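# Move the bone from the tray onto the table

## Task

Lift the bone out of the tray and set it down on the table next to the tray, while the apple, the ball and the root all remain inside the tray.

## Robot and tools

Robot: two arms, left_arm and right_arm, each ending in a five-fingered hand. right_arm has a right hand; left_arm has a mirrored left hand. On the right hand the middle_pip goal is capped at +83.9 degrees (its stop is +108). A larger request acts as +83.9, and hand_goal reports that value.

Frames: the scene frame has +z up, +x out over the table and +y toward left_arm, with its origin at table-top height halfway between the nominal bases. Calibrated bases: left_arm at (+0.035, +0.241, 0) m, right_arm at (+0.004, -0.323, 0) m, each yawed very slightly (quat w about 1.000, z about +0.013). Reported hand poses, velocities and Hand targets are in each arm's own base frame. Fixed cameras and the table use the scene frame. Reported positions can be off by a few centimetres, more at long reach.

Hand point axes (right hand): +z runs along the straight fingers toward the tips. +x crosses the palm away from the thumb. +y points out of the palm face, which sits at y = -0.062 m. Straight fingertips end about 0.12 m beyond the hand point. A rigid mast near the wrist on the palm side (x +0.05 to +0.10, z -0.16 to -0.11, y up to +0.06) can strike things. On the left hand +x points toward the thumb, so the mast's x values flip sign.

execute_actions(actions, cameras). actions is a list of actions. Each action is a list of up to 15 rows, one row per 1/30 s step. If fewer rows are given, the final row is held for the remaining steps. Every row is a single flat list of 48 numbers, each in [-1, 1], covering both arms even if one is idle, in this order:
1-6: left_arm dx, dy, dz, rx, ry, rz.
7-22: left hand's 16 motor goals.
23-24: left current_limit, speed.
25-30: right_arm dx, dy, dz, rx, ry, rz.
31-46: right hand's 16 motor goals.
47-48: right current_limit, speed.

dx..rz are offsets, not poses. Each is measured in that arm's base axes from the Hand target at the moment the action begins. All rows in one action count from that same starting point, not from each other, but the next action starts from the new target, so sending the same offset again moves further. Scale: 1.0 equals 0.6 m of travel or 180 degrees of turn. rx, ry, rz form one rotation vector, turning about the Hand target's position. A translation longer than 1.0 is shortened along its direction. The commanded orientation is clipped to within 40 degrees of the measured one each step.

Hand motor order: index_mcp, index_abd, index_pip, index_dip, middle_mcp, middle_abd, middle_pip, middle_dip, ring_mcp, ring_abd, ring_pip, ring_dip, thumb_cmc, thumb_axl, thumb_mcp, thumb_ipl. Each number is an absolute goal angle, mapped linearly between the hinge's stops (degrees at +1, at -1; straight value):
_mcp (-18, +128; +0.75) and _pip (-29, +108; +0.58) and _dip (-21, +117; +0.70). Lower values curl a finger toward the palm.
_abd (-60, +60; 0.00). Lower values swing the finger away from the thumb.
thumb_cmc (-20, +120; +0.71). Lower values bring the thumb around in front of the palm.
thumb_axl (-27, +140; +0.68) spins the thumb about its own line.
thumb_mcp (-69, +109; +0.23) and thumb_ipl (-77, +108; +0.17) bend the thumb.
A 0 is a real goal, not 'unchanged'. To leave a hand alone, resend its hand_goal values plus its current_limit and speed.

current_limit sets every motor's current cap linearly, 0 mA at -1 up to 550 mA at +1, never below 11 mA. Very low caps may not lift a finger. speed sets goal-tracking rate to (speed+1)/2 of 8.5 rad/s. Initial values are +0.4 and -0.6, and the last values sent persist.

cameras: a list of names from cam_head_left, cam_head_right, cam_high (each 672x504), ["all"], or []. If omitted, images come only when actions is empty. An unknown name invalidates the call.

zoom_image(camera, region): camera is one of the three names. region is [x0, y0, x1, y1] in pixels of that camera's latest image, origin top-left, no more than 504 wide or tall. The camera must appear in the most recent images.

finished_scene(scene): integer scene number (1 to 3). It ends the scene for good; call it only once the bone rests on the table and the other three items stay in the tray.

Results: end_effector_position (m) and end_effector_quat_wxyz per arm in its base frame; Hand target (next offsets count from it); joint velocities (may say 'within noise' or be omitted); joint torques (include arm weight, noisy). Per hand motor: hand_goal, hand_measured, hand_current_ma (positive pushes toward -1), and hand_state: moving, goal, blocked (resting away from goal and pushing) or overload. Also hand_current_limit and hand_speed. MOTOR HOT appears at 85 °C. An OVER-TEMPERATURE FAULT means that arm has dropped and is stopped for 30 s or more.

Behaviour: the hand often stops short of the target, and the right arm sags under load. Waiting does not close the gap; resend, or add the shortfall as an extra offset, aiming higher if needed. Tiny moves may not start. To stop pressing on something, send the target back past the hand. A finger grips only while its goal lies beyond the object's surface. A motor drawing 495 mA or more for 5 s cumulative shuts off for 10 s and releases. If an arm stops, hand commands during the stop are discarded.

Avoid: dropping things or letting go of moving ones; knocking anything off the table; striking the table or fixed items hard; the two arms touching or one hand closing on the other; long outstretched holds or pushes at unreachable poses that heat motors; wrist poses near the base axis, where a small move can swing the whole arm. Loose objects may occasionally get nudged by outside forces.

Each tool is called as a command line: name --argument value for each argument, lists and objects as JSON in quotes; but a table of rows of numbers goes row by row, as --pt "numbers of a row", without its own name.

## Session

execute_actions --actions '[]'

Scene clock: 0.00 s.
left_arm: end_effector_position=(+0.4718, +0.0726, +0.1808) hand_goal=(+0.754, +0.000, +0.576, +0.696, +0.754, +0.000, +0.576, +0.696, +0.754, +0.000, +0.576, +0.696, +0.714, +0.678, +0.226, +0.168) hand_measured=(+0.754, +0.000, +0.576, +0.696, +0.754, +0.000, +0.576, +0.696, +0.754, +0.000, +0.576, +0.696, +0.714, +0.678, +0.226, +0.168) hand_current_ma=(+0, +0, +0, +0, +0, +0, +0, +0, +0, +0, +0, +0, +0, +0, +0, +0) hand_state=(goal, goal, goal, goal, goal, goal, goal, goal, goal, goal, goal, goal, goal, goal, goal, goal) hand_current_limit=0.40 hand_speed=-0.60 end_effector_quat_wxyz=(+0.044, +0.618, +0.783, -0.057) | right_arm: end_effector_position=(+0.5415, +0.2847, +0.3852) hand_goal=(+0.754, +0.000, +0.576, +0.696, +0.754, +0.000, +0.576, +0.696, +0.754, +0.000, +0.576, +0.696, +0.714, +0.678, +0.226, +0.168) hand_measured=(+0.754, +0.000, +0.576, +0.696, +0.754, +0.000, +0.576, +0.696, +0.754, +0.000, +0.576, +0.696, +0.714, +0.678, +0.226, +0.168) hand_current_ma=(+0, +0, +0, +0, +0, +0, +0, +0, +0, +0, +0, +0, +0, +0, +0, +0) hand_state=(goal, goal, goal, goal, goal, goal, goal, goal, goal, goal, goal, goal, goal, goal, goal, goal) hand_current_limit=0.40 hand_speed=-0.60 end_effector_quat_wxyz=(+0.554, +0.404, +0.720, -0.106)
Joint positions: left_arm=[0.143 1.407 1.189 -1.375 0.142 -0.09] | right_arm=[0.768 1.589 1.502 -1.228 1.186 0.048]
Joint velocities: within noise
Joint torques (N m): no reading
Heat: left arm: hottest elbow 35 °C; right arm: hottest shoulder 34 °C.
Hand target: left_arm +0.4784, +0.0736, +0.1866; +0.049, +0.618, +0.783, -0.052 | right_arm +0.5429, +0.2861, +0.4009; +0.558, +0.412, +0.714, -0.093

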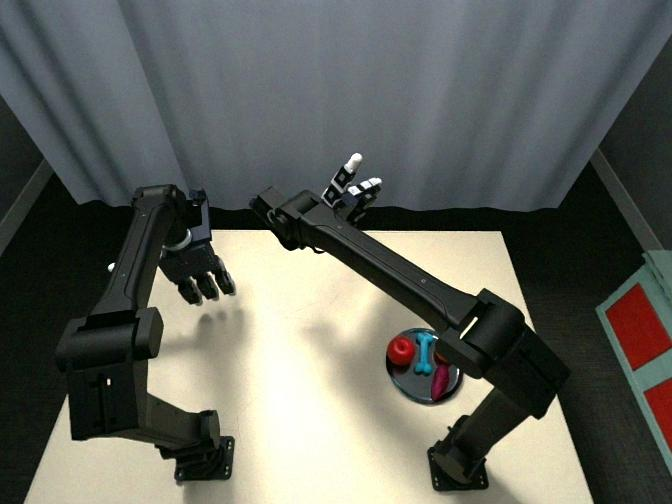

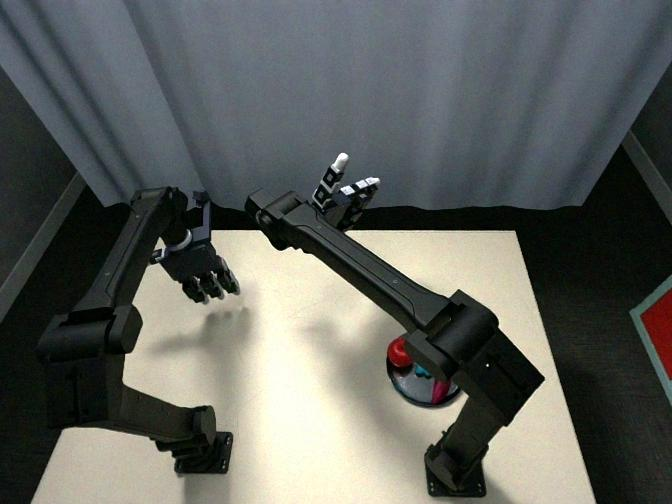

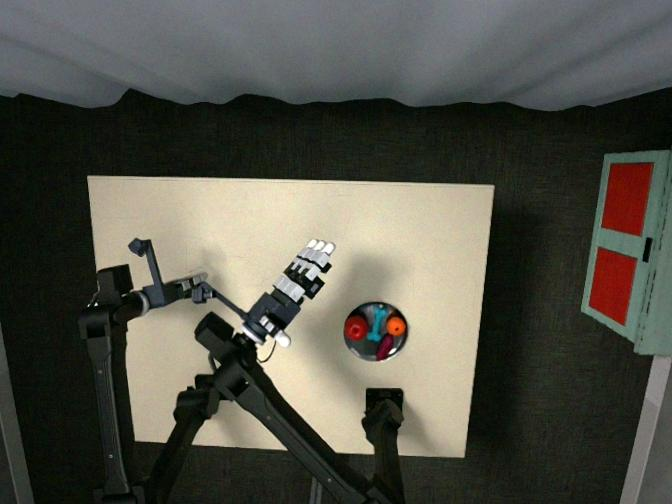

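zoom_image --camera "cam_high" --region '[330, 285, 430, 375]'

zoom_image --camera "cam_head_left" --region '[370, 310, 490, 420]'

Scaled by 5.040 from the camera's 672x504 image, which has a finer 960x720 frame.

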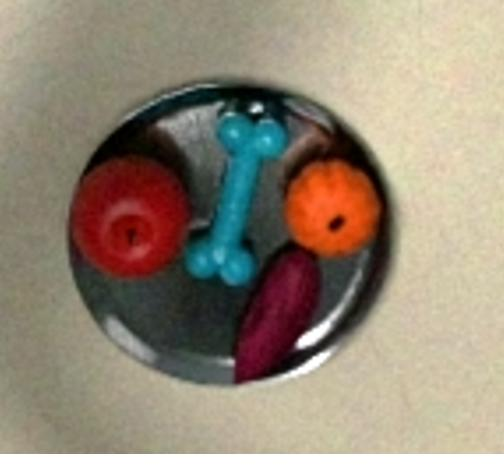

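Scaled by 4.200 from the camera's 672x504 image, which has a finer 960x720 frame.

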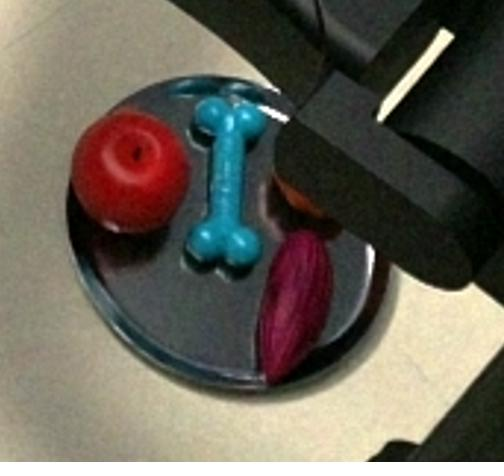

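zoom_image --camera "cam_high" --region '[230, 220, 350, 360]'

zoom_image --camera "cam_head_left" --region '[100, 180, 260, 320]'

zoom_image --camera "cam_head_right" --region '[240, 140, 400, 260]'

Scaled by 3.600 from the camera's 672x504 image, which has a finer 960x720 frame.

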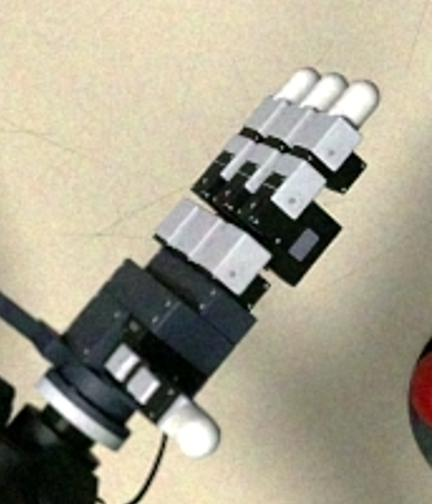

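Scaled by 3.150 from the camera's 672x504 image, which has a finer 960x720 frame.

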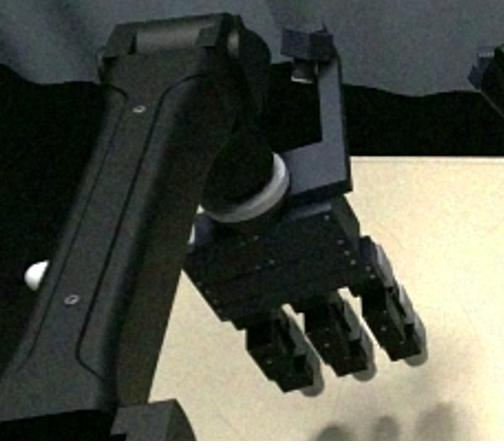

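Scaled by 3.150 from the camera's 672x504 image, which has a finer 960x720 frame.

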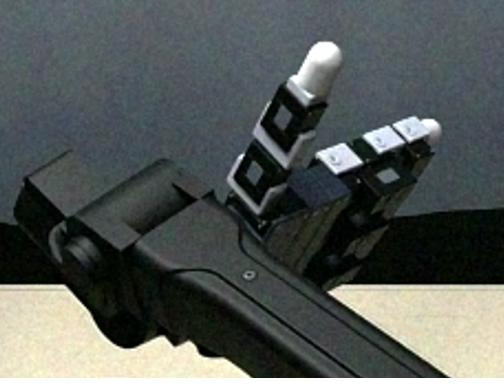

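execute_actions --actions '[[[0,0,0,0,0,0,0.754,0,0.576,0.696,0.754,0,0.576,0.696,0.754,0,0.576,0.696,0.714,0.678,0.226,0.168,0.4,-0.6,-0.028,-0.072,-0.028,0.0524,0.0375,-0.0243,1,0.03,0.8,0.7,1,-0.03,0.8,0.7,-0.6,0,-0.7,-0.2,0.714,0.678,0.226,0.168,0.4,-0.6]],[[0,0,0,0,0,0,0.754,0,0.576,0.696,0.754,0,0.576,0.696,0.754,0,0.576,0.696,0.714,0.678,0.226,0.168,0.4,-0.6,-0.028,-0.072,-0.028,0.0524,0.0375,-0.0243,1,0.03,0.8,0.7,1,-0.03,0.8,0.7,-0.6,0,-0.7,-0.2,0.714,0.678,0.226,0.168,0.4,-0.6]],[[0,0,0,0,0,0,0.754,0,0.576,0.696,0.754,0,0.576,0.696,0.754,0,0.576,0.696,0.714,0.678,0.226,0.168,0.4,-0.6,-0.028,-0.072,-0.028,0.0524,0.0375,-0.0243,1,0.03,0.8,0.7,1,-0.03,0.8,0.7,-0.6,0,-0.7,-0.2,0.714,0.678,0.226,0.168,0.4,-0.6]]]' --cameras '["all"]'

Scene clock: 385.70 s.
left_arm: end_effector_position=(+0.4718, +0.0726, +0.1808) hand_goal=(+0.754, +0.000, +0.576, +0.696, +0.754, +0.000, +0.576, +0.696, +0.754, +0.000, +0.576, +0.696, +0.714, +0.678, +0.226, +0.168) hand_measured=(+0.754, +0.000, +0.576, +0.696, +0.754, +0.000, +0.576, +0.696, +0.754, +0.000, +0.576, +0.696, +0.714, +0.678, +0.224, +0.168) hand_current_ma=(-1, +0, +1, +0, -1, +0, +1, +0, -1, +0, +1, +0, +0, -1, -4, +0) hand_state=(goal, goal, goal, goal, goal, goal, goal, goal, goal, goal, goal, goal, goal, goal, goal, goal) hand_current_limit=0.40 hand_speed=-0.60 end_effector_quat_wxyz=(+0.044, +0.618, +0.783, -0.057) | right_arm: end_effector_position=(+0.4982, +0.1607, +0.3470) hand_goal=(+1.000, +0.030, +0.800, +0.700, +1.000, -0.030, +0.800, +0.700, -0.600, +0.000, -0.700, -0.200, +0.714, +0.678, +0.226, +0.168) hand_measured=(+0.998, +0.024, +0.798, +0.698, +0.998, -0.032, +0.796, +0.698, -0.438, -0.002, -0.670, -0.204, +0.714, +0.678, +0.224, +0.168) hand_current_ma=(-1, -2, -1, -1, +0, +0, -1, -1, +385, +0, +30, -1, +0, +0, +0, +0) hand_state=(goal, goal, goal, goal, goal, goal, goal, goal, blocked, goal, blocked, goal, goal, goal, goal, goal) hand_current_limit=0.40 hand_speed=-0.60 end_effector_quat_wxyz=(+0.296, +0.586, +0.753, -0.051)
Joint positions: left_arm=[0.143 1.407 1.189 -1.375 0.142 -0.09] | right_arm=[0.576 1.409 1.444 -1.493 0.6 0.294]
Joint torques (N m): left_arm=[0.15 -10.7 10.61 -0.01 0.07 -0.08] | right_arm=[0.26 -11.46 6.42 0.23 0.85 -0.04]
Heat: left arm: hottest elbow 53 °C; right arm: hottest elbow 47 °C.
Hand target: left_arm +0.4784, +0.0736, +0.1866; +0.049, +0.618, +0.783, -0.052 | right_arm +0.4925, +0.1565, +0.3506; +0.295, +0.590, +0.750, -0.049
Off the commanded pose: left_arm 0.009 m, 1 deg | right_arm 0.008 m, 1 deg.

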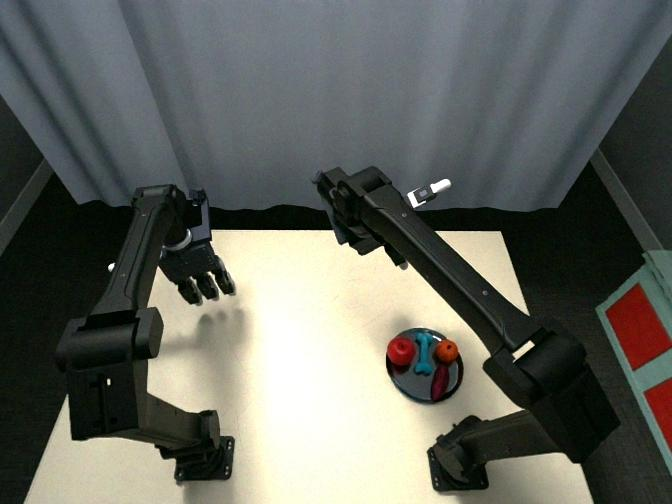

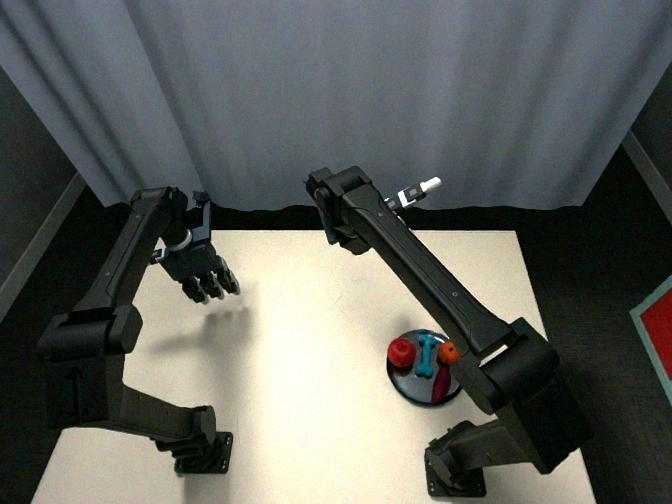

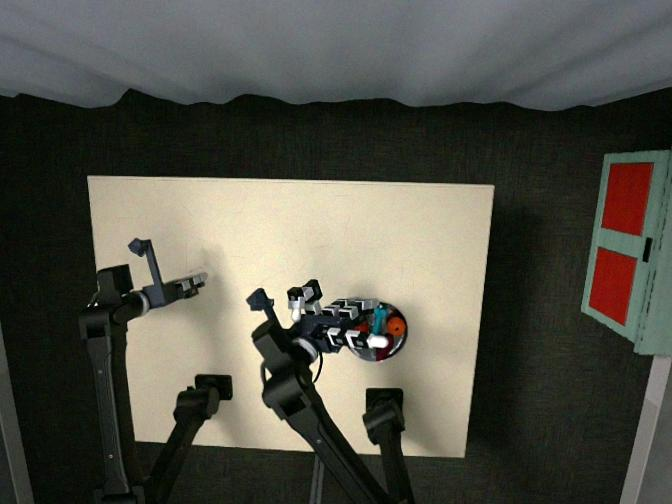

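execute_actions --actions '[[[0,0,0,0,0,0,0.754,0,0.576,0.696,0.754,0,0.576,0.696,0.754,0,0.576,0.696,0.714,0.678,0.226,0.168,0.4,-0.6,-0.028,-0.072,-0.028,0.0524,0.0375,-0.0243,1,0.03,0.8,0.7,1,-0.03,0.8,0.7,-0.4,0,-0.65,-0.2,0.714,0.678,0.226,0.168,0.4,-0.6]],[[0,0,0,0,0,0,0.754,0,0.576,0.696,0.754,0,0.576,0.696,0.754,0,0.576,0.696,0.714,0.678,0.226,0.168,0.4,-0.6,-0.028,-0.072,-0.028,0.0524,0.0375,-0.0243,1,0.03,0.8,0.7,1,-0.03,0.8,0.7,-0.4,0,-0.65,-0.2,0.714,0.678,0.226,0.168,0.4,-0.6]],[[0,0,0,0,0,0,0.754,0,0.576,0.696,0.754,0,0.576,0.696,0.754,0,0.576,0.696,0.714,0.678,0.226,0.168,0.4,-0.6,-0.028,-0.072,-0.028,0.0524,0.0375,-0.0243,1,0.03,0.8,0.7,1,-0.03,0.8,0.7,-0.4,0,-0.65,-0.2,0.714,0.678,0.226,0.168,0.4,-0.6]]]' --cameras '["all"]'

zoom_image --camera "cam_high" --region '[310, 260, 450, 380]'

zoom_image --camera "cam_head_left" --region '[370, 200, 530, 420]'

Scene clock: 408.37 s.
left_arm: end_effector_position=(+0.4718, +0.0726, +0.1808) hand_goal=(+0.754, +0.000, +0.576, +0.696, +0.754, +0.000, +0.576, +0.696, +0.754, +0.000, +0.576, +0.696, +0.714, +0.678, +0.226, +0.168) hand_measured=(+0.754, +0.000, +0.576, +0.696, +0.754, +0.000, +0.576, +0.696, +0.754, +0.000, +0.576, +0.696, +0.714, +0.678, +0.224, +0.168) hand_current_ma=(-1, +0, +1, +0, -1, +0, +1, +0, -1, +0, +1, +0, +0, -1, -4, +0) hand_state=(goal, goal, goal, goal, goal, goal, goal, goal, goal, goal, goal, goal, goal, goal, goal, goal) hand_current_limit=0.40 hand_speed=-0.60 end_effector_quat_wxyz=(+0.044, +0.618, +0.783, -0.057) | right_arm: end_effector_position=(+0.4482, +0.0257, +0.2941) hand_goal=(+1.000, +0.030, +0.800, +0.700, +1.000, -0.030, +0.800, +0.700, -0.400, +0.000, -0.650, -0.200, +0.714, +0.678, +0.226, +0.168) hand_measured=(+0.998, +0.028, +0.798, +0.698, +0.996, -0.032, +0.796, +0.698, -0.394, -0.002, -0.648, -0.204, +0.714, +0.678, +0.224, +0.168) hand_current_ma=(-1, +0, -1, -1, -1, +0, -1, -1, +2, +0, +0, -1, +0, +0, -1, +0) hand_state=(goal, goal, goal, goal, goal, goal, goal, goal, goal, goal, goal, goal, goal, goal, goal, goal) hand_current_limit=0.40 hand_speed=-0.60 end_effector_quat_wxyz=(+0.000, +0.712, +0.702, -0.004)
Joint positions: left_arm=[0.143 1.407 1.189 -1.375 0.142 -0.09] | right_arm=[0.139 1.304 1.379 -1.652 0.004 0.152]
Joint torques (N m): left_arm=[0.09 -10.64 10.59 -0.02 0.07 -0.09] | right_arm=[0.26 -9.64 6.72 -0.02 0.1 -0.28]
Heat: left arm: hottest elbow 53 °C; right arm: hottest elbow 44 °C.
Hand target: left_arm +0.4784, +0.0736, +0.1866; +0.049, +0.618, +0.783, -0.052 | right_arm +0.4421, +0.0270, +0.3002; +0.001, +0.706, +0.708, +0.000
Off the commanded pose: left_arm 0.009 m, 1 deg | right_arm 0.009 m, 1 deg.

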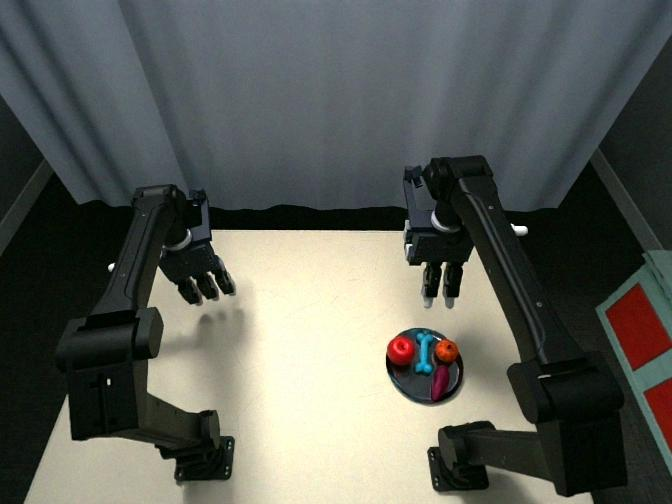

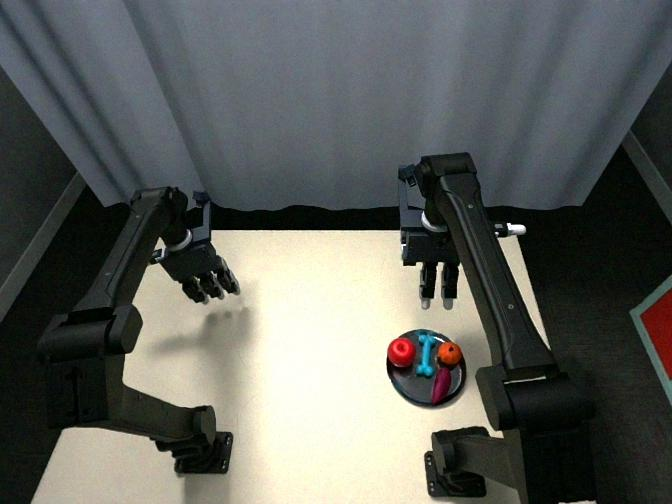

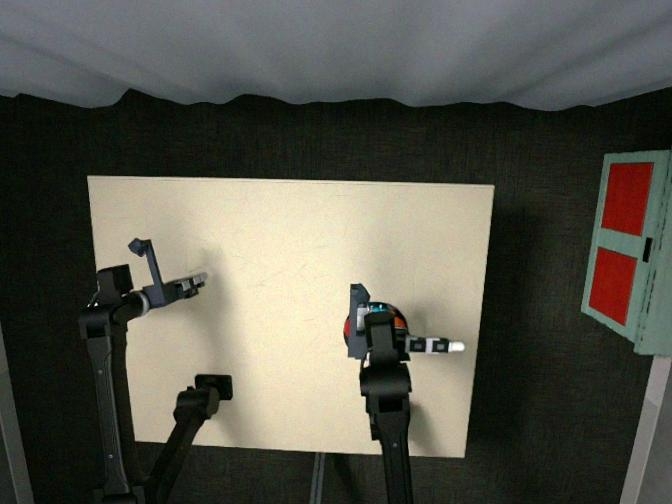

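Scaled by 3.600 from the camera's 672x504 image, which has a finer 960x720 frame.

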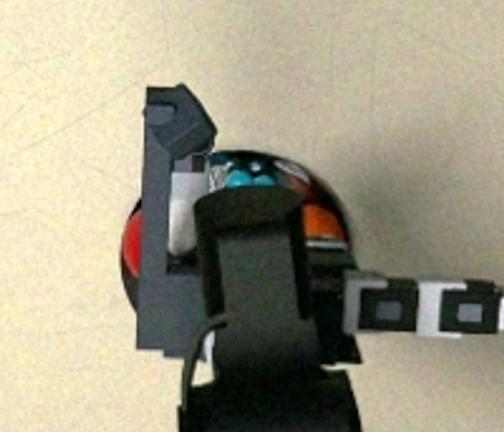

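Scaled by 2.291 from the camera's 672x504 image, which has a finer 960x720 frame.

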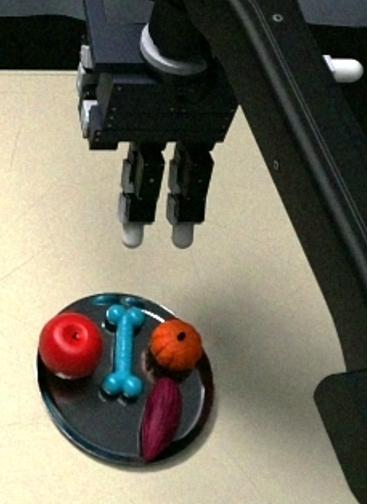

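zoom_image --camera "cam_head_left" --region '[380, 260, 480, 410]'

zoom_image --camera "cam_head_right" --region '[380, 260, 480, 410]'

Scaled by 3.360 from the camera's 672x504 image, which has a finer 960x720 frame.

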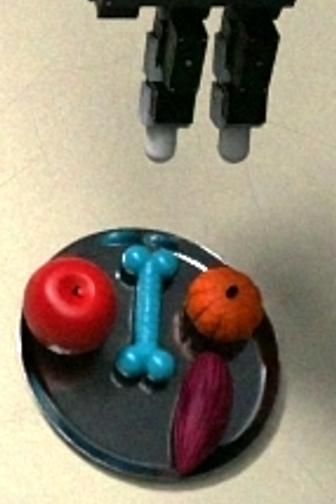

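Scaled by 3.360 from the camera's 672x504 image, which has a finer 960x720 frame.

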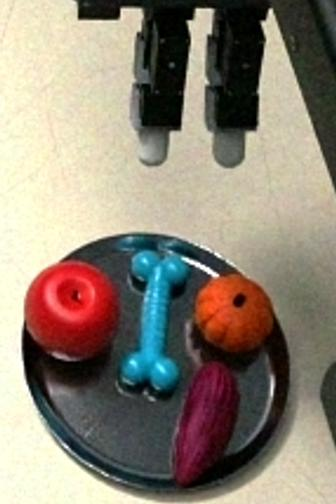

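execute_actions --actions '[[[0,0,0,0,0,0,0.754,0,0.576,0.696,0.754,0,0.576,0.696,0.754,0,0.576,0.696,0.714,0.678,0.226,0.168,0.4,-0.6,-0.031,-0.048,0,0,0,-0.06,1,0.03,0.8,0.7,1,-0.03,0.8,0.7,-0.4,0,-0.65,-0.2,0.714,0.678,0.226,0.168,0.4,-0.6]],[[0,0,0,0,0,0,0.754,0,0.576,0.696,0.754,0,0.576,0.696,0.754,0,0.576,0.696,0.714,0.678,0.226,0.168,0.4,-0.6,0,0,-0.09,0,0,0,1,0.03,0.8,0.7,1,-0.03,0.8,0.7,-0.4,0,-0.65,-0.2,0.714,0.678,0.226,0.168,0.4,-0.6]],[[0,0,0,0,0,0,0.754,0,0.576,0.696,0.754,0,0.576,0.696,0.754,0,0.576,0.696,0.714,0.678,0.226,0.168,0.4,-0.6,0,0,-0.09,0,0,0,1,0.03,0.8,0.7,1,-0.03,0.8,0.7,-0.4,0,-0.65,-0.2,0.714,0.678,0.226,0.168,0.4,-0.6]]]' --cameras '["all"]'

zoom_image --camera "cam_head_left" --region '[380, 270, 480, 410]'

zoom_image --camera "cam_head_right" --region '[380, 270, 480, 410]'

zoom_image --camera "cam_high" --region '[320, 260, 440, 380]'

Scene clock: 516.00 s.
left_arm: end_effector_position=(+0.4718, +0.0726, +0.1808) hand_goal=(+0.754, +0.000, +0.576, +0.696, +0.754, +0.000, +0.576, +0.696, +0.754, +0.000, +0.576, +0.696, +0.714, +0.678, +0.226, +0.168) hand_measured=(+0.754, +0.000, +0.576, +0.696, +0.754, +0.000, +0.576, +0.696, +0.754, +0.000, +0.576, +0.696, +0.714, +0.678, +0.224, +0.168) hand_current_ma=(-1, +0, +1, +0, -1, +0, +1, +0, -1, +0, +1, +0, +0, -1, -4, +0) hand_state=(goal, goal, goal, goal, goal, goal, goal, goal, goal, goal, goal, goal, goal, goal, goal, goal) hand_current_limit=0.40 hand_speed=-0.60 end_effector_quat_wxyz=(+0.044, +0.618, +0.783, -0.057) | right_arm: end_effector_position=(+0.4217, +0.0020, +0.1965) hand_goal=(+1.000, +0.030, +0.800, +0.700, +1.000, -0.030, +0.800, +0.700, -0.400, +0.000, -0.650, -0.200, +0.714, +0.678, +0.226, +0.168) hand_measured=(+0.996, +0.028, +0.798, +0.698, +0.996, -0.032, +0.796, +0.698, -0.394, -0.002, -0.648, -0.204, +0.714, +0.678, +0.224, +0.168) hand_current_ma=(-1, +0, -1, -1, -1, +0, -1, -1, +3, +0, +0, -1, +0, +0, -1, +0) hand_state=(goal, goal, goal, goal, goal, goal, goal, goal, goal, goal, goal, goal, goal, goal, goal, goal) hand_current_limit=0.40 hand_speed=-0.60 end_effector_quat_wxyz=(+0.000, +0.764, +0.646, +0.000)
Joint positions: left_arm=[0.143 1.407 1.189 -1.375 0.142 -0.09] | right_arm=[0.114 1.253 1.075 -1.393 0.001 0.281]
Joint torques (N m): left_arm=[0.15 -10.81 10.56 -0.03 0.06 -0.07] | right_arm=[-0.32 -6.59 6.56 0.85 0.23 -0.04]
Heat: left arm: hottest elbow 54 °C; right arm: hottest elbow 42 °C.
Hand target: left_arm +0.4784, +0.0736, +0.1866; +0.049, +0.618, +0.783, -0.052 | right_arm +0.4236, -0.0019, +0.1922; +0.001, +0.770, +0.638, +0.000
Off the commanded pose: left_arm 0.009 m, 1 deg | right_arm 0.006 m, 1 deg.

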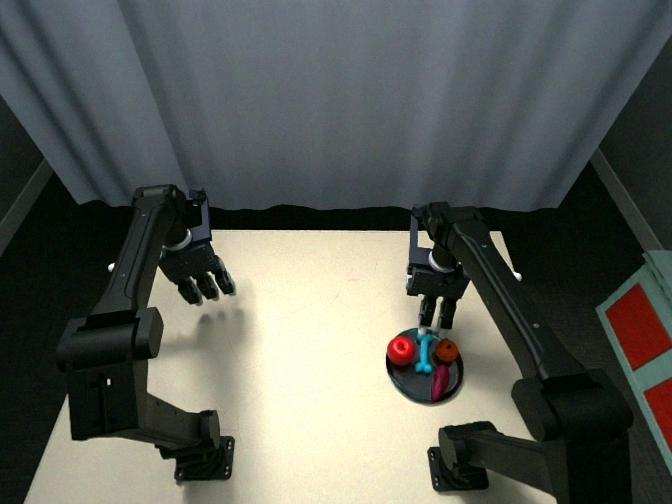

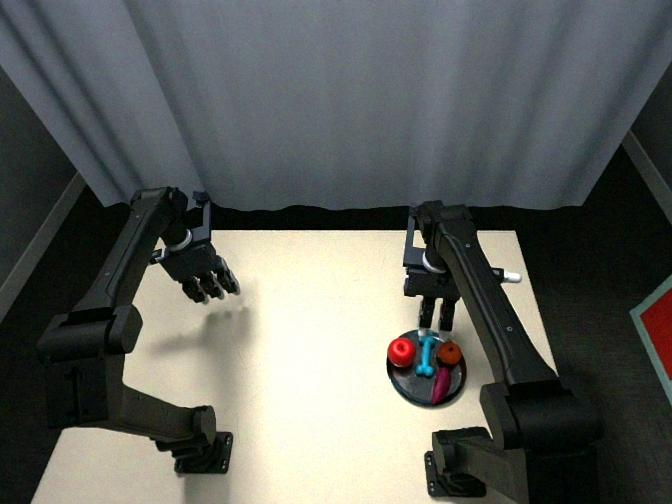

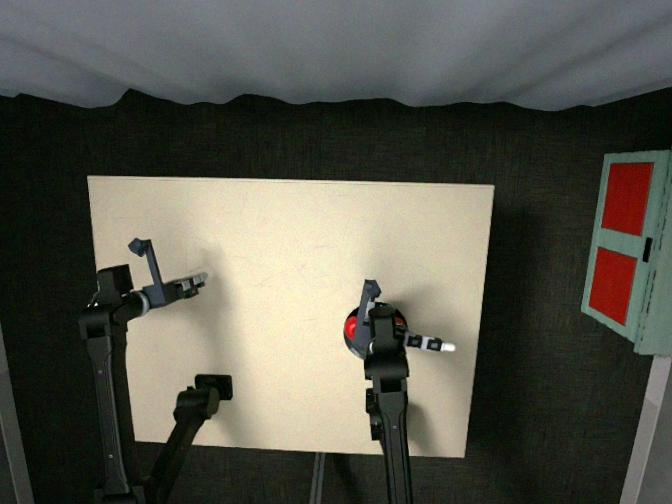

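Scaled by 3.600 from the camera's 672x504 image, which has a finer 960x720 frame.

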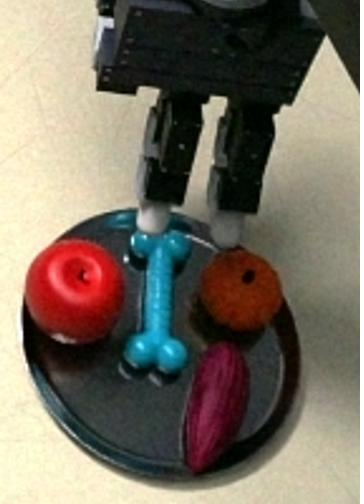

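Scaled by 3.600 from the camera's 672x504 image, which has a finer 960x720 frame.

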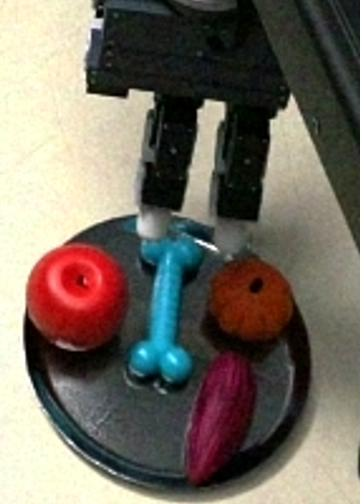

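Scaled by 4.200 from the camera's 672x504 image, which has a finer 960x720 frame.

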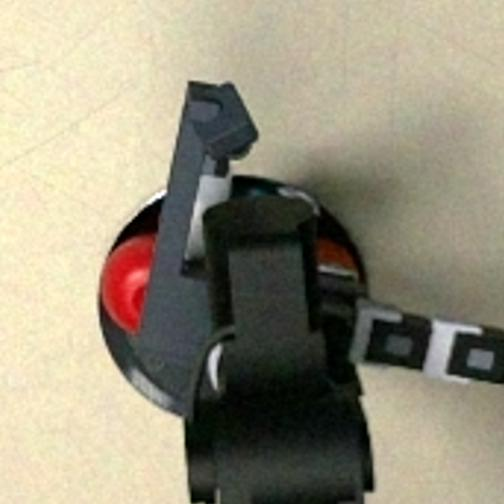

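execute_actions --actions '[[[0,0,0,0,0,0,0.754,0,0.576,0.696,0.754,0,0.576,0.696,0.754,0,0.576,0.696,0.714,0.678,0.226,0.168,0.4,-0.6,0.007,0.0148,0,0,0,0,1,0.03,0.8,0.7,1,-0.03,0.8,0.7,-0.4,0,-0.65,-0.2,0.714,0.678,0.226,0.168,0,-0.6]],[[0,0,0,0,0,0,0.754,0,0.576,0.696,0.754,0,0.576,0.696,0.754,0,0.576,0.696,0.714,0.678,0.226,0.168,0.4,-0.6,0,0,-0.083,0,0,0,1,0.03,0.8,0.7,1,-0.03,0.8,0.7,-0.4,0,-0.65,-0.2,0.714,0.678,0.226,0.168,0,-0.6]]]' --cameras '["cam_head_left","cam_head_right"]'

zoom_image --camera "cam_head_left" --region '[380, 290, 480, 410]'

zoom_image --camera "cam_head_right" --region '[380, 290, 480, 410]'

Scene clock: 569.57 s.
left_arm: end_effector_position=(+0.4718, +0.0726, +0.1808) hand_goal=(+0.754, +0.000, +0.576, +0.696, +0.754, +0.000, +0.576, +0.696, +0.754, +0.000, +0.576, +0.696, +0.714, +0.678, +0.226, +0.168) hand_measured=(+0.754, +0.000, +0.576, +0.696, +0.754, +0.000, +0.576, +0.696, +0.754, +0.000, +0.576, +0.696, +0.714, +0.678, +0.224, +0.168) hand_current_ma=(-1, +0, +1, +0, -1, +0, +1, +0, -1, +0, +1, +0, +0, -1, -4, +0) hand_state=(goal, goal, goal, goal, goal, goal, goal, goal, goal, goal, goal, goal, goal, goal, goal, goal) hand_current_limit=0.40 hand_speed=-0.60 end_effector_quat_wxyz=(+0.044, +0.618, +0.783, -0.057) | right_arm: end_effector_position=(+0.4274, +0.0049, +0.1497) hand_goal=(+1.000, +0.030, +0.800, +0.700, +1.000, -0.030, +0.800, +0.700, -0.400, +0.000, -0.650, -0.200, +0.714, +0.678, +0.226, +0.168) hand_measured=(+0.998, +0.026, +0.800, +0.702, +0.996, -0.032, +0.796, +0.698, -0.392, -0.002, -0.648, -0.204, +0.714, +0.678, +0.224, +0.168) hand_current_ma=(-1, -1, +0, +1, -1, +0, -1, -1, +3, +0, +0, -1, +0, +0, -1, +0) hand_state=(goal, goal, goal, goal, goal, goal, goal, goal, goal, goal, goal, goal, goal, goal, goal, goal) hand_current_limit=0.00 hand_speed=-0.60 end_effector_quat_wxyz=(+0.002, +0.769, +0.640, +0.003)
Joint positions: left_arm=[0.143 1.407 1.189 -1.375 0.142 -0.09] | right_arm=[0.123 1.298 0.987 -1.253 0 0.306]
Joint torques (N m): left_arm=[0.15 -10.64 10.59 0.01 0.06 -0.07] | right_arm=[0.73 -6.53 6.04 0.96 0.26 -0.05]
Heat: left arm: hottest elbow 54 °C; right arm: hottest elbow 42 °C.
Hand target: left_arm +0.4784, +0.0736, +0.1866; +0.049, +0.618, +0.783, -0.052 | right_arm +0.4277, +0.0070, +0.1424; +0.001, +0.770, +0.638, +0.000
Off the commanded pose: left_arm 0.009 m, 1 deg | right_arm 0.008 m, 0 deg.
Images, in order (width x height): cam_head_left 672x504, cam_head_right 672x504.

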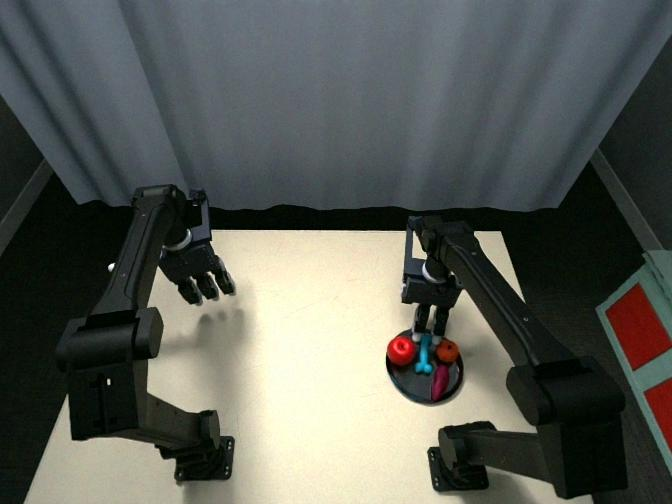

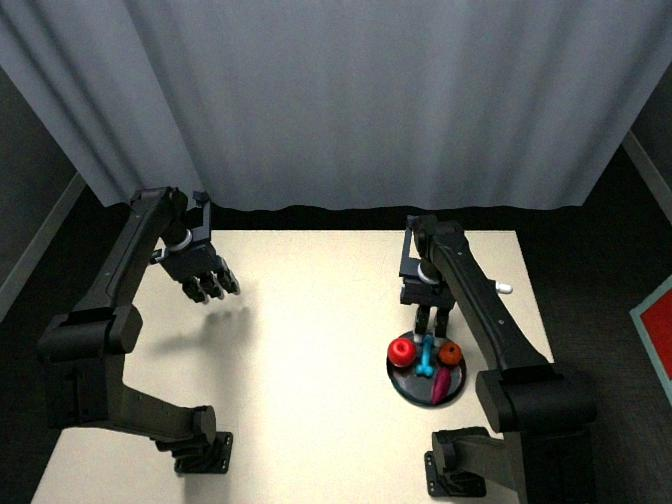

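Scaled by 4.200 from the camera's 672x504 image, which has a finer 960x720 frame.

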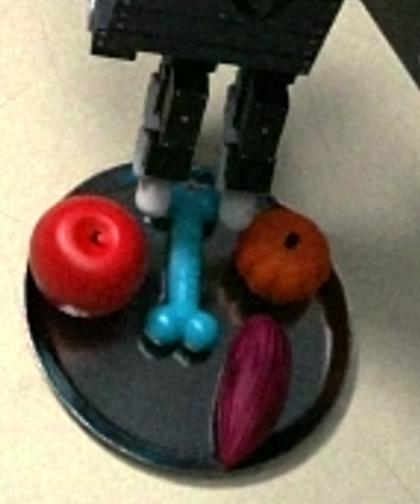

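Scaled by 4.200 from the camera's 672x504 image, which has a finer 960x720 frame.

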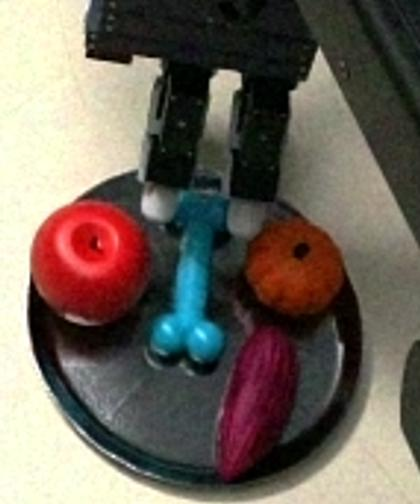

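execute_actions --actions '[[[0,0,0,0,0,0,0.754,0,0.576,0.696,0.754,0,0.576,0.696,0.754,0,0.576,0.696,0.714,0.678,0.226,0.168,0.4,-0.6,-0.005,0.0033,-0.03,0,0,0,1,0.03,0.8,0.7,1,-0.03,0.8,0.7,-0.4,0,-0.65,-0.2,0.714,0.678,0.226,0.168,0,-0.6]],[[0,0,0,0,0,0,0.754,0,0.576,0.696,0.754,0,0.576,0.696,0.754,0,0.576,0.696,0.714,0.678,0.226,0.168,0.4,-0.6,0,0,-0.012,0,0,0,1,0.03,0.8,0.7,1,-0.03,0.8,0.7,-0.4,0,-0.65,-0.2,0.714,0.678,0.226,0.168,0,-0.6]]]' --cameras '["cam_head_left","cam_head_right"]'

zoom_image --camera "cam_head_left" --region '[380, 290, 480, 410]'

zoom_image --camera "cam_head_right" --region '[380, 290, 480, 410]'

Scene clock: 592.77 s.
left_arm: end_effector_position=(+0.4718, +0.0726, +0.1808) hand_goal=(+0.754, +0.000, +0.576, +0.696, +0.754, +0.000, +0.576, +0.696, +0.754, +0.000, +0.576, +0.696, +0.714, +0.678, +0.226, +0.168) hand_measured=(+0.754, +0.000, +0.576, +0.696, +0.754, +0.000, +0.576, +0.696, +0.754, +0.000, +0.576, +0.696, +0.714, +0.678, +0.224, +0.168) hand_current_ma=(-1, +0, +1, +0, -1, +0, +1, +0, -1, +0, +1, +0, +0, -1, -4, +0) hand_state=(goal, goal, goal, goal, goal, goal, goal, goal, goal, goal, goal, goal, goal, goal, goal, goal) hand_current_limit=0.40 hand_speed=-0.60 end_effector_quat_wxyz=(+0.044, +0.618, +0.783, -0.057) | right_arm: end_effector_position=(+0.4248, +0.0065, +0.1250) hand_goal=(+1.000, +0.030, +0.800, +0.700, +1.000, -0.030, +0.800, +0.700, -0.400, +0.000, -0.650, -0.200, +0.714, +0.678, +0.226, +0.168) hand_measured=(+0.998, +0.026, +0.800, +0.702, +0.996, -0.032, +0.796, +0.698, -0.392, -0.002, -0.648, -0.204, +0.714, +0.678, +0.224, +0.168) hand_current_ma=(-1, -1, +0, +1, -1, +0, -1, -1, +3, +0, +0, -1, +0, +0, -1, +0) hand_state=(goal, goal, goal, goal, goal, goal, goal, goal, goal, goal, goal, goal, goal, goal, goal, goal) hand_current_limit=0.00 hand_speed=-0.60 end_effector_quat_wxyz=(+0.002, +0.769, +0.640, +0.004)
Joint positions: left_arm=[0.143 1.407 1.189 -1.375 0.142 -0.09] | right_arm=[0.129 1.314 0.933 -1.18 0 0.311]
Joint torques (N m): left_arm=[0.09 -10.75 10.56 -0.03 0.07 -0.07] | right_arm=[0.97 -6.48 5.9 0.88 0.27 -0.04]
Heat: left arm: hottest elbow 55 °C; right arm: hottest elbow 41 °C.
Hand target: left_arm +0.4784, +0.0736, +0.1866; +0.049, +0.618, +0.783, -0.052 | right_arm +0.4247, +0.0089, +0.1172; +0.001, +0.770, +0.638, -0.001
Off the commanded pose: left_arm 0.009 m, 1 deg | right_arm 0.008 m, 1 deg.
Images, in order (width x height): cam_head_left 672x504, cam_head_right 672x504.

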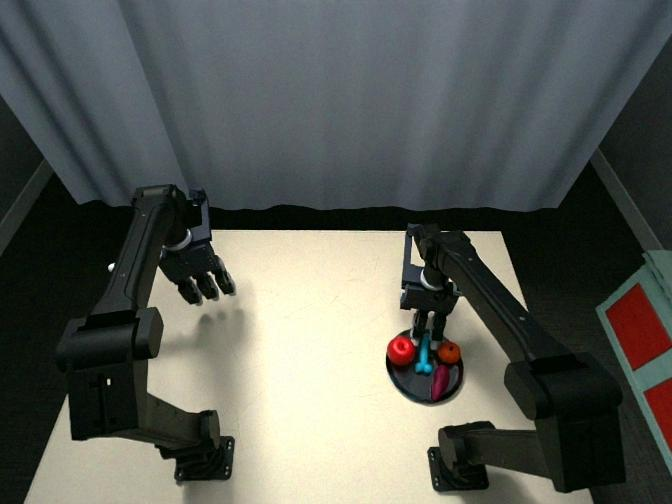

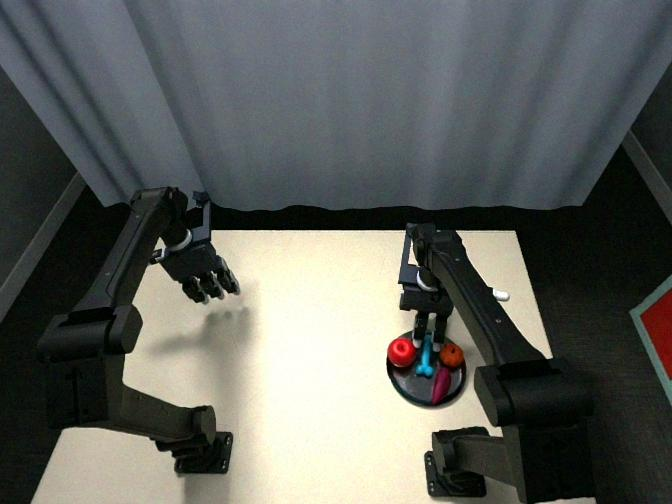

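Scaled by 4.200 from the camera's 672x504 image, which has a finer 960x720 frame.

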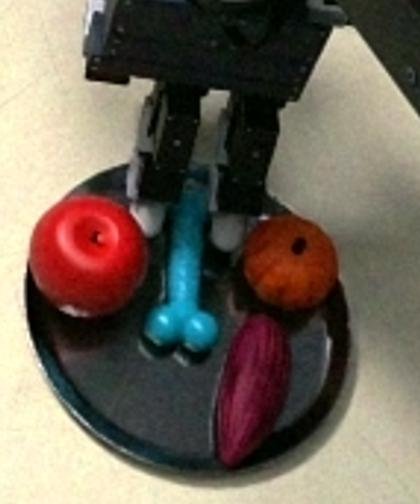

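Scaled by 4.200 from the camera's 672x504 image, which has a finer 960x720 frame.

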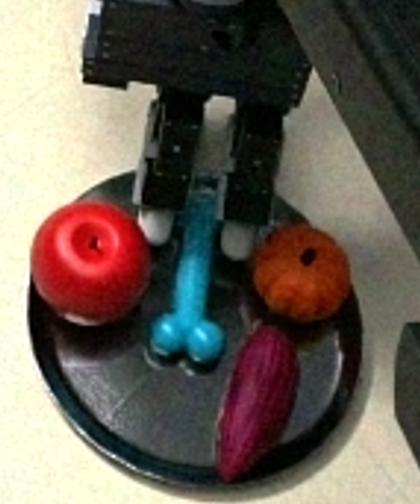

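execute_actions --actions '[[[0,0,0,0,0,0,0.754,0,0.576,0.696,0.754,0,0.576,0.696,0.754,0,0.576,0.696,0.714,0.678,0.226,0.168,0.4,-0.6,0,0,-0.013,0,0,0,1,0.03,0.8,0.7,1,-0.03,0.8,0.7,-0.4,0,-0.65,-0.2,0.714,0.678,0.226,0.168,0,-0.6]],[[0,0,0,0,0,0,0.754,0,0.576,0.696,0.754,0,0.576,0.696,0.754,0,0.576,0.696,0.714,0.678,0.226,0.168,0.4,-0.6,0,0,-0.007,0,0,0,1,0.03,0.8,0.7,1,-0.03,0.8,0.7,-0.4,0,-0.65,-0.2,0.714,0.678,0.226,0.168,0,-0.6]]]' --cameras '["cam_head_left","cam_head_right"]'

zoom_image --camera "cam_head_left" --region '[380, 290, 480, 410]'

zoom_image --camera "cam_head_right" --region '[380, 290, 480, 410]'

Scene clock: 607.67 s.
left_arm: end_effector_position=(+0.4718, +0.0726, +0.1808) hand_goal=(+0.754, +0.000, +0.576, +0.696, +0.754, +0.000, +0.576, +0.696, +0.754, +0.000, +0.576, +0.696, +0.714, +0.678, +0.226, +0.168) hand_measured=(+0.754, +0.000, +0.576, +0.696, +0.754, +0.000, +0.576, +0.696, +0.754, +0.000, +0.576, +0.696, +0.714, +0.678, +0.224, +0.168) hand_current_ma=(-1, +0, +1, +0, -1, +0, +1, +0, -1, +0, +1, +0, +0, -1, -4, +0) hand_state=(goal, goal, goal, goal, goal, goal, goal, goal, goal, goal, goal, goal, goal, goal, goal, goal) hand_current_limit=0.40 hand_speed=-0.60 end_effector_quat_wxyz=(+0.044, +0.618, +0.783, -0.057) | right_arm: end_effector_position=(+0.4252, +0.0063, +0.1172) hand_goal=(+1.000, +0.030, +0.800, +0.700, +1.000, -0.030, +0.800, +0.700, -0.400, +0.000, -0.650, -0.200, +0.714, +0.678, +0.226, +0.168) hand_measured=(+1.000, +0.030, +0.806, +0.702, +1.000, -0.030, +0.800, +0.698, -0.392, -0.002, -0.648, -0.204, +0.714, +0.678, +0.224, +0.168) hand_current_ma=(+0, +0, +3, +1, +0, +0, +0, +0, +3, +0, +0, -1, +0, +0, -1, +0) hand_state=(goal, goal, goal, goal, goal, goal, goal, goal, goal, goal, goal, goal, goal, goal, goal, goal) hand_current_limit=0.00 hand_speed=-0.60 end_effector_quat_wxyz=(+0.003, +0.769, +0.640, +0.004)
Joint positions: left_arm=[0.143 1.407 1.189 -1.375 0.142 -0.09] | right_arm=[0.129 1.323 0.918 -1.154 0.001 0.311]
Joint torques (N m): left_arm=[0.03 -10.7 10.62 -0.01 0.08 -0.07] | right_arm=[0.97 -6.01 5.38 1.28 0.23 -0.04]
Heat: left arm: hottest elbow 55 °C; right arm: hottest elbow 40 °C.
Hand target: left_arm +0.4784, +0.0736, +0.1866; +0.049, +0.618, +0.783, -0.052 | right_arm +0.4248, +0.0089, +0.1051; +0.001, +0.770, +0.638, -0.001
Off the commanded pose: left_arm 0.009 m, 1 deg | right_arm 0.012 m, 1 deg.
Images, in order (width x height): cam_head_left 672x504, cam_head_right 672x504.

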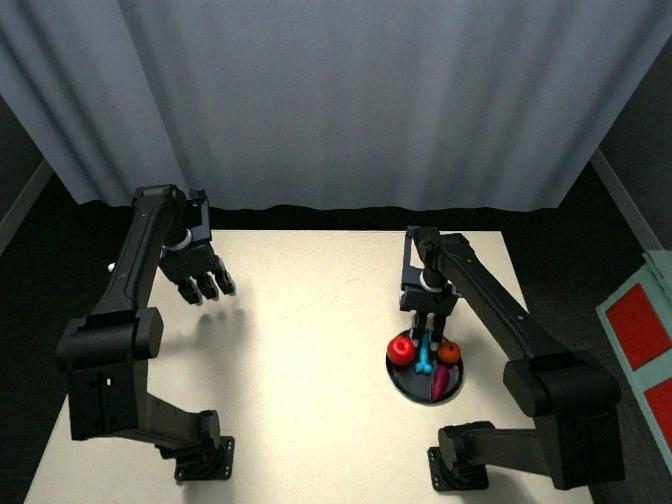

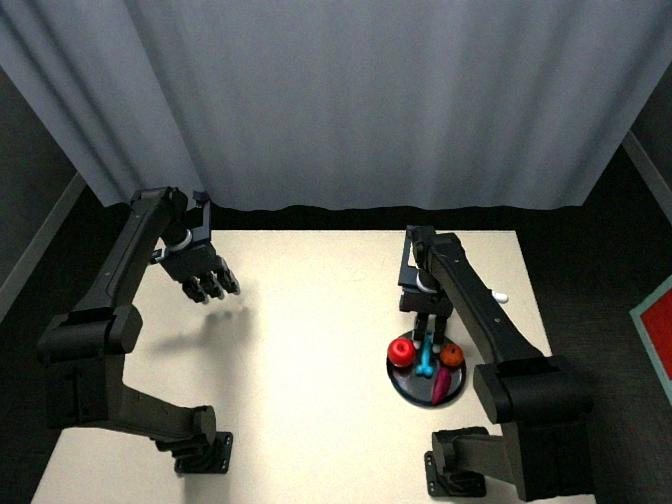

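Scaled by 4.200 from the camera's 672x504 image, which has a finer 960x720 frame.

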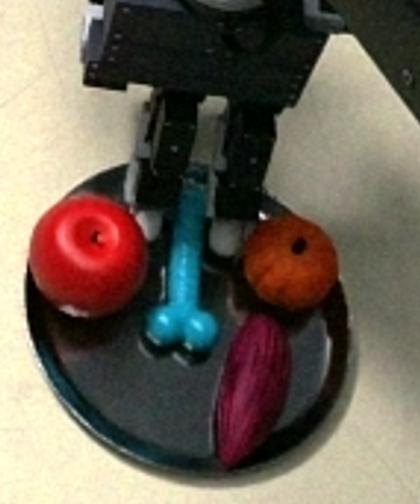

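Scaled by 4.200 from the camera's 672x504 image, which has a finer 960x720 frame.

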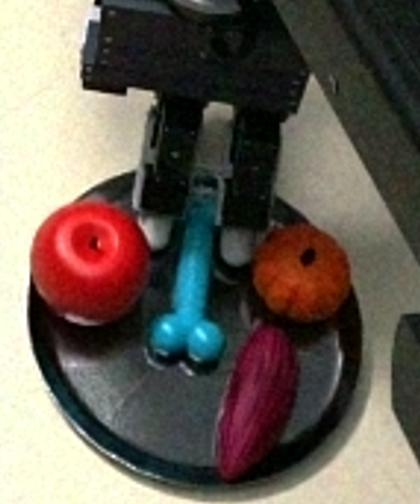

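execute_actions --actions '[[[0,0,0,0,0,0,0.754,0,0.576,0.696,0.754,0,0.576,0.696,0.754,0,0.576,0.696,0.714,0.678,0.226,0.168,0.4,-0.6,0,0,0.01,0,0,0,1,-0.2,0.8,0.7,1,0.2,0.8,0.7,-0.4,0,-0.65,-0.2,0.714,0.678,0.226,0.168,0.2,-0.9]],[[0,0,0,0,0,0,0.754,0,0.576,0.696,0.754,0,0.576,0.696,0.754,0,0.576,0.696,0.714,0.678,0.226,0.168,0.4,-0.6,0,0,0,0,0,0,1,-0.2,0.8,0.7,1,0.2,0.8,0.7,-0.4,0,-0.65,-0.2,0.714,0.678,0.226,0.168,0.2,-0.9]]]' --cameras '["cam_head_left","cam_head_right"]'

zoom_image --camera "cam_head_left" --region '[380, 290, 480, 410]'

zoom_image --camera "cam_head_right" --region '[380, 290, 480, 410]'

Scene clock: 624.30 s.
left_arm: end_effector_position=(+0.4718, +0.0726, +0.1808) hand_goal=(+0.754, +0.000, +0.576, +0.696, +0.754, +0.000, +0.576, +0.696, +0.754, +0.000, +0.576, +0.696, +0.714, +0.678, +0.226, +0.168) hand_measured=(+0.754, +0.000, +0.576, +0.696, +0.754, +0.000, +0.576, +0.696, +0.754, +0.000, +0.576, +0.696, +0.714, +0.678, +0.224, +0.168) hand_current_ma=(-1, +0, +1, +0, -1, +0, +1, +0, -1, +0, +1, +0, +0, -1, -4, +0) hand_state=(goal, goal, goal, goal, goal, goal, goal, goal, goal, goal, goal, goal, goal, goal, goal, goal) hand_current_limit=0.40 hand_speed=-0.60 end_effector_quat_wxyz=(+0.044, +0.618, +0.783, -0.057) | right_arm: end_effector_position=(+0.4252, +0.0062, +0.1172) hand_goal=(+1.000, -0.200, +0.800, +0.700, +1.000, +0.200, +0.800, +0.700, -0.400, +0.000, -0.650, -0.200, +0.714, +0.678, +0.226, +0.168) hand_measured=(+1.000, +0.000, +0.808, +0.702, +1.000, +0.020, +0.806, +0.700, -0.392, -0.002, -0.648, -0.204, +0.714, +0.678, +0.224, +0.168) hand_current_ma=(+0, +330, +3, +1, +0, -330, +3, +0, +3, +0, +0, -1, +0, +0, -1, +0) hand_state=(goal, blocked, goal, goal, goal, blocked, goal, goal, goal, goal, goal, goal, goal, goal, goal, goal) hand_current_limit=0.20 hand_speed=-0.90 end_effector_quat_wxyz=(+0.004, +0.769, +0.639, +0.004)
Joint positions: left_arm=[0.143 1.407 1.189 -1.375 0.142 -0.09] | right_arm=[0.129 1.323 0.918 -1.154 0.002 0.312]
Joint torques (N m): left_arm=[0.03 -10.7 10.56 -0.01 0.07 -0.07] | right_arm=[1.03 -6.53 6.19 0.58 0.19 -0.05]
Heat: left arm: hottest elbow 55 °C; right arm: hottest elbow 40 °C.
Hand target: left_arm +0.4784, +0.0736, +0.1866; +0.049, +0.618, +0.783, -0.052 | right_arm +0.4248, +0.0089, +0.1111; +0.001, +0.770, +0.638, -0.001
Off the commanded pose: left_arm 0.009 m, 1 deg | right_arm 0.007 m, 1 deg.
Images, in order (width x height): cam_head_left 672x504, cam_head_right 672x504.

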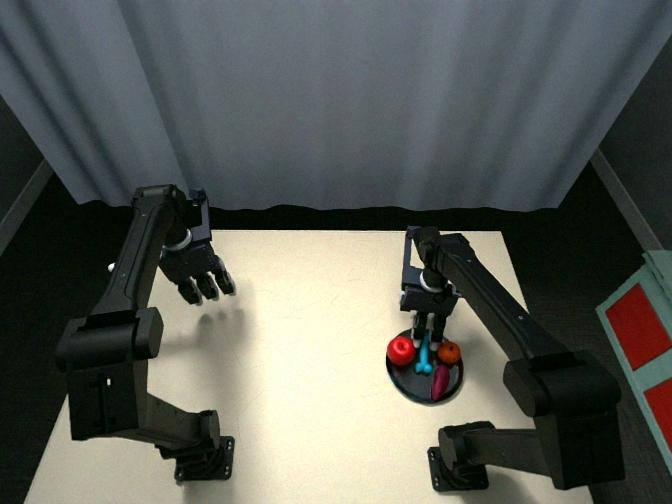

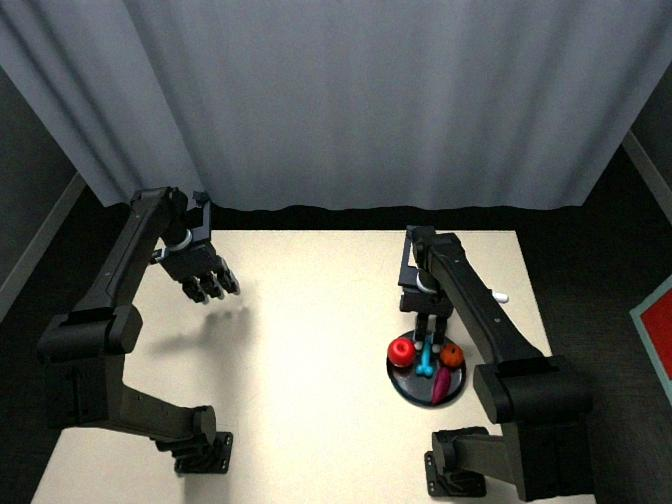

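Scaled by 4.200 from the camera's 672x504 image, which has a finer 960x720 frame.

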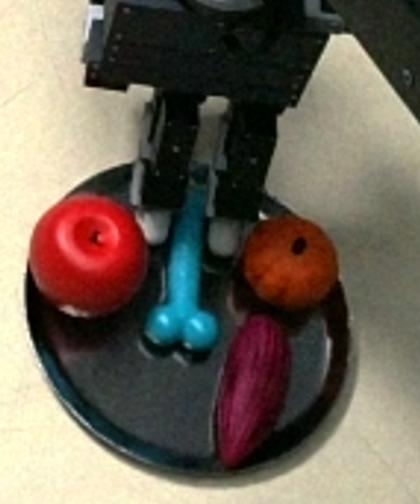

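Scaled by 4.200 from the camera's 672x504 image, which has a finer 960x720 frame.

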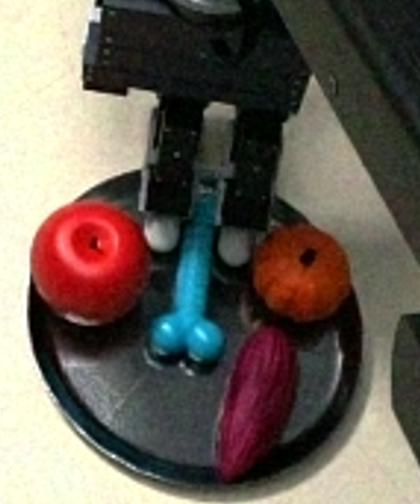

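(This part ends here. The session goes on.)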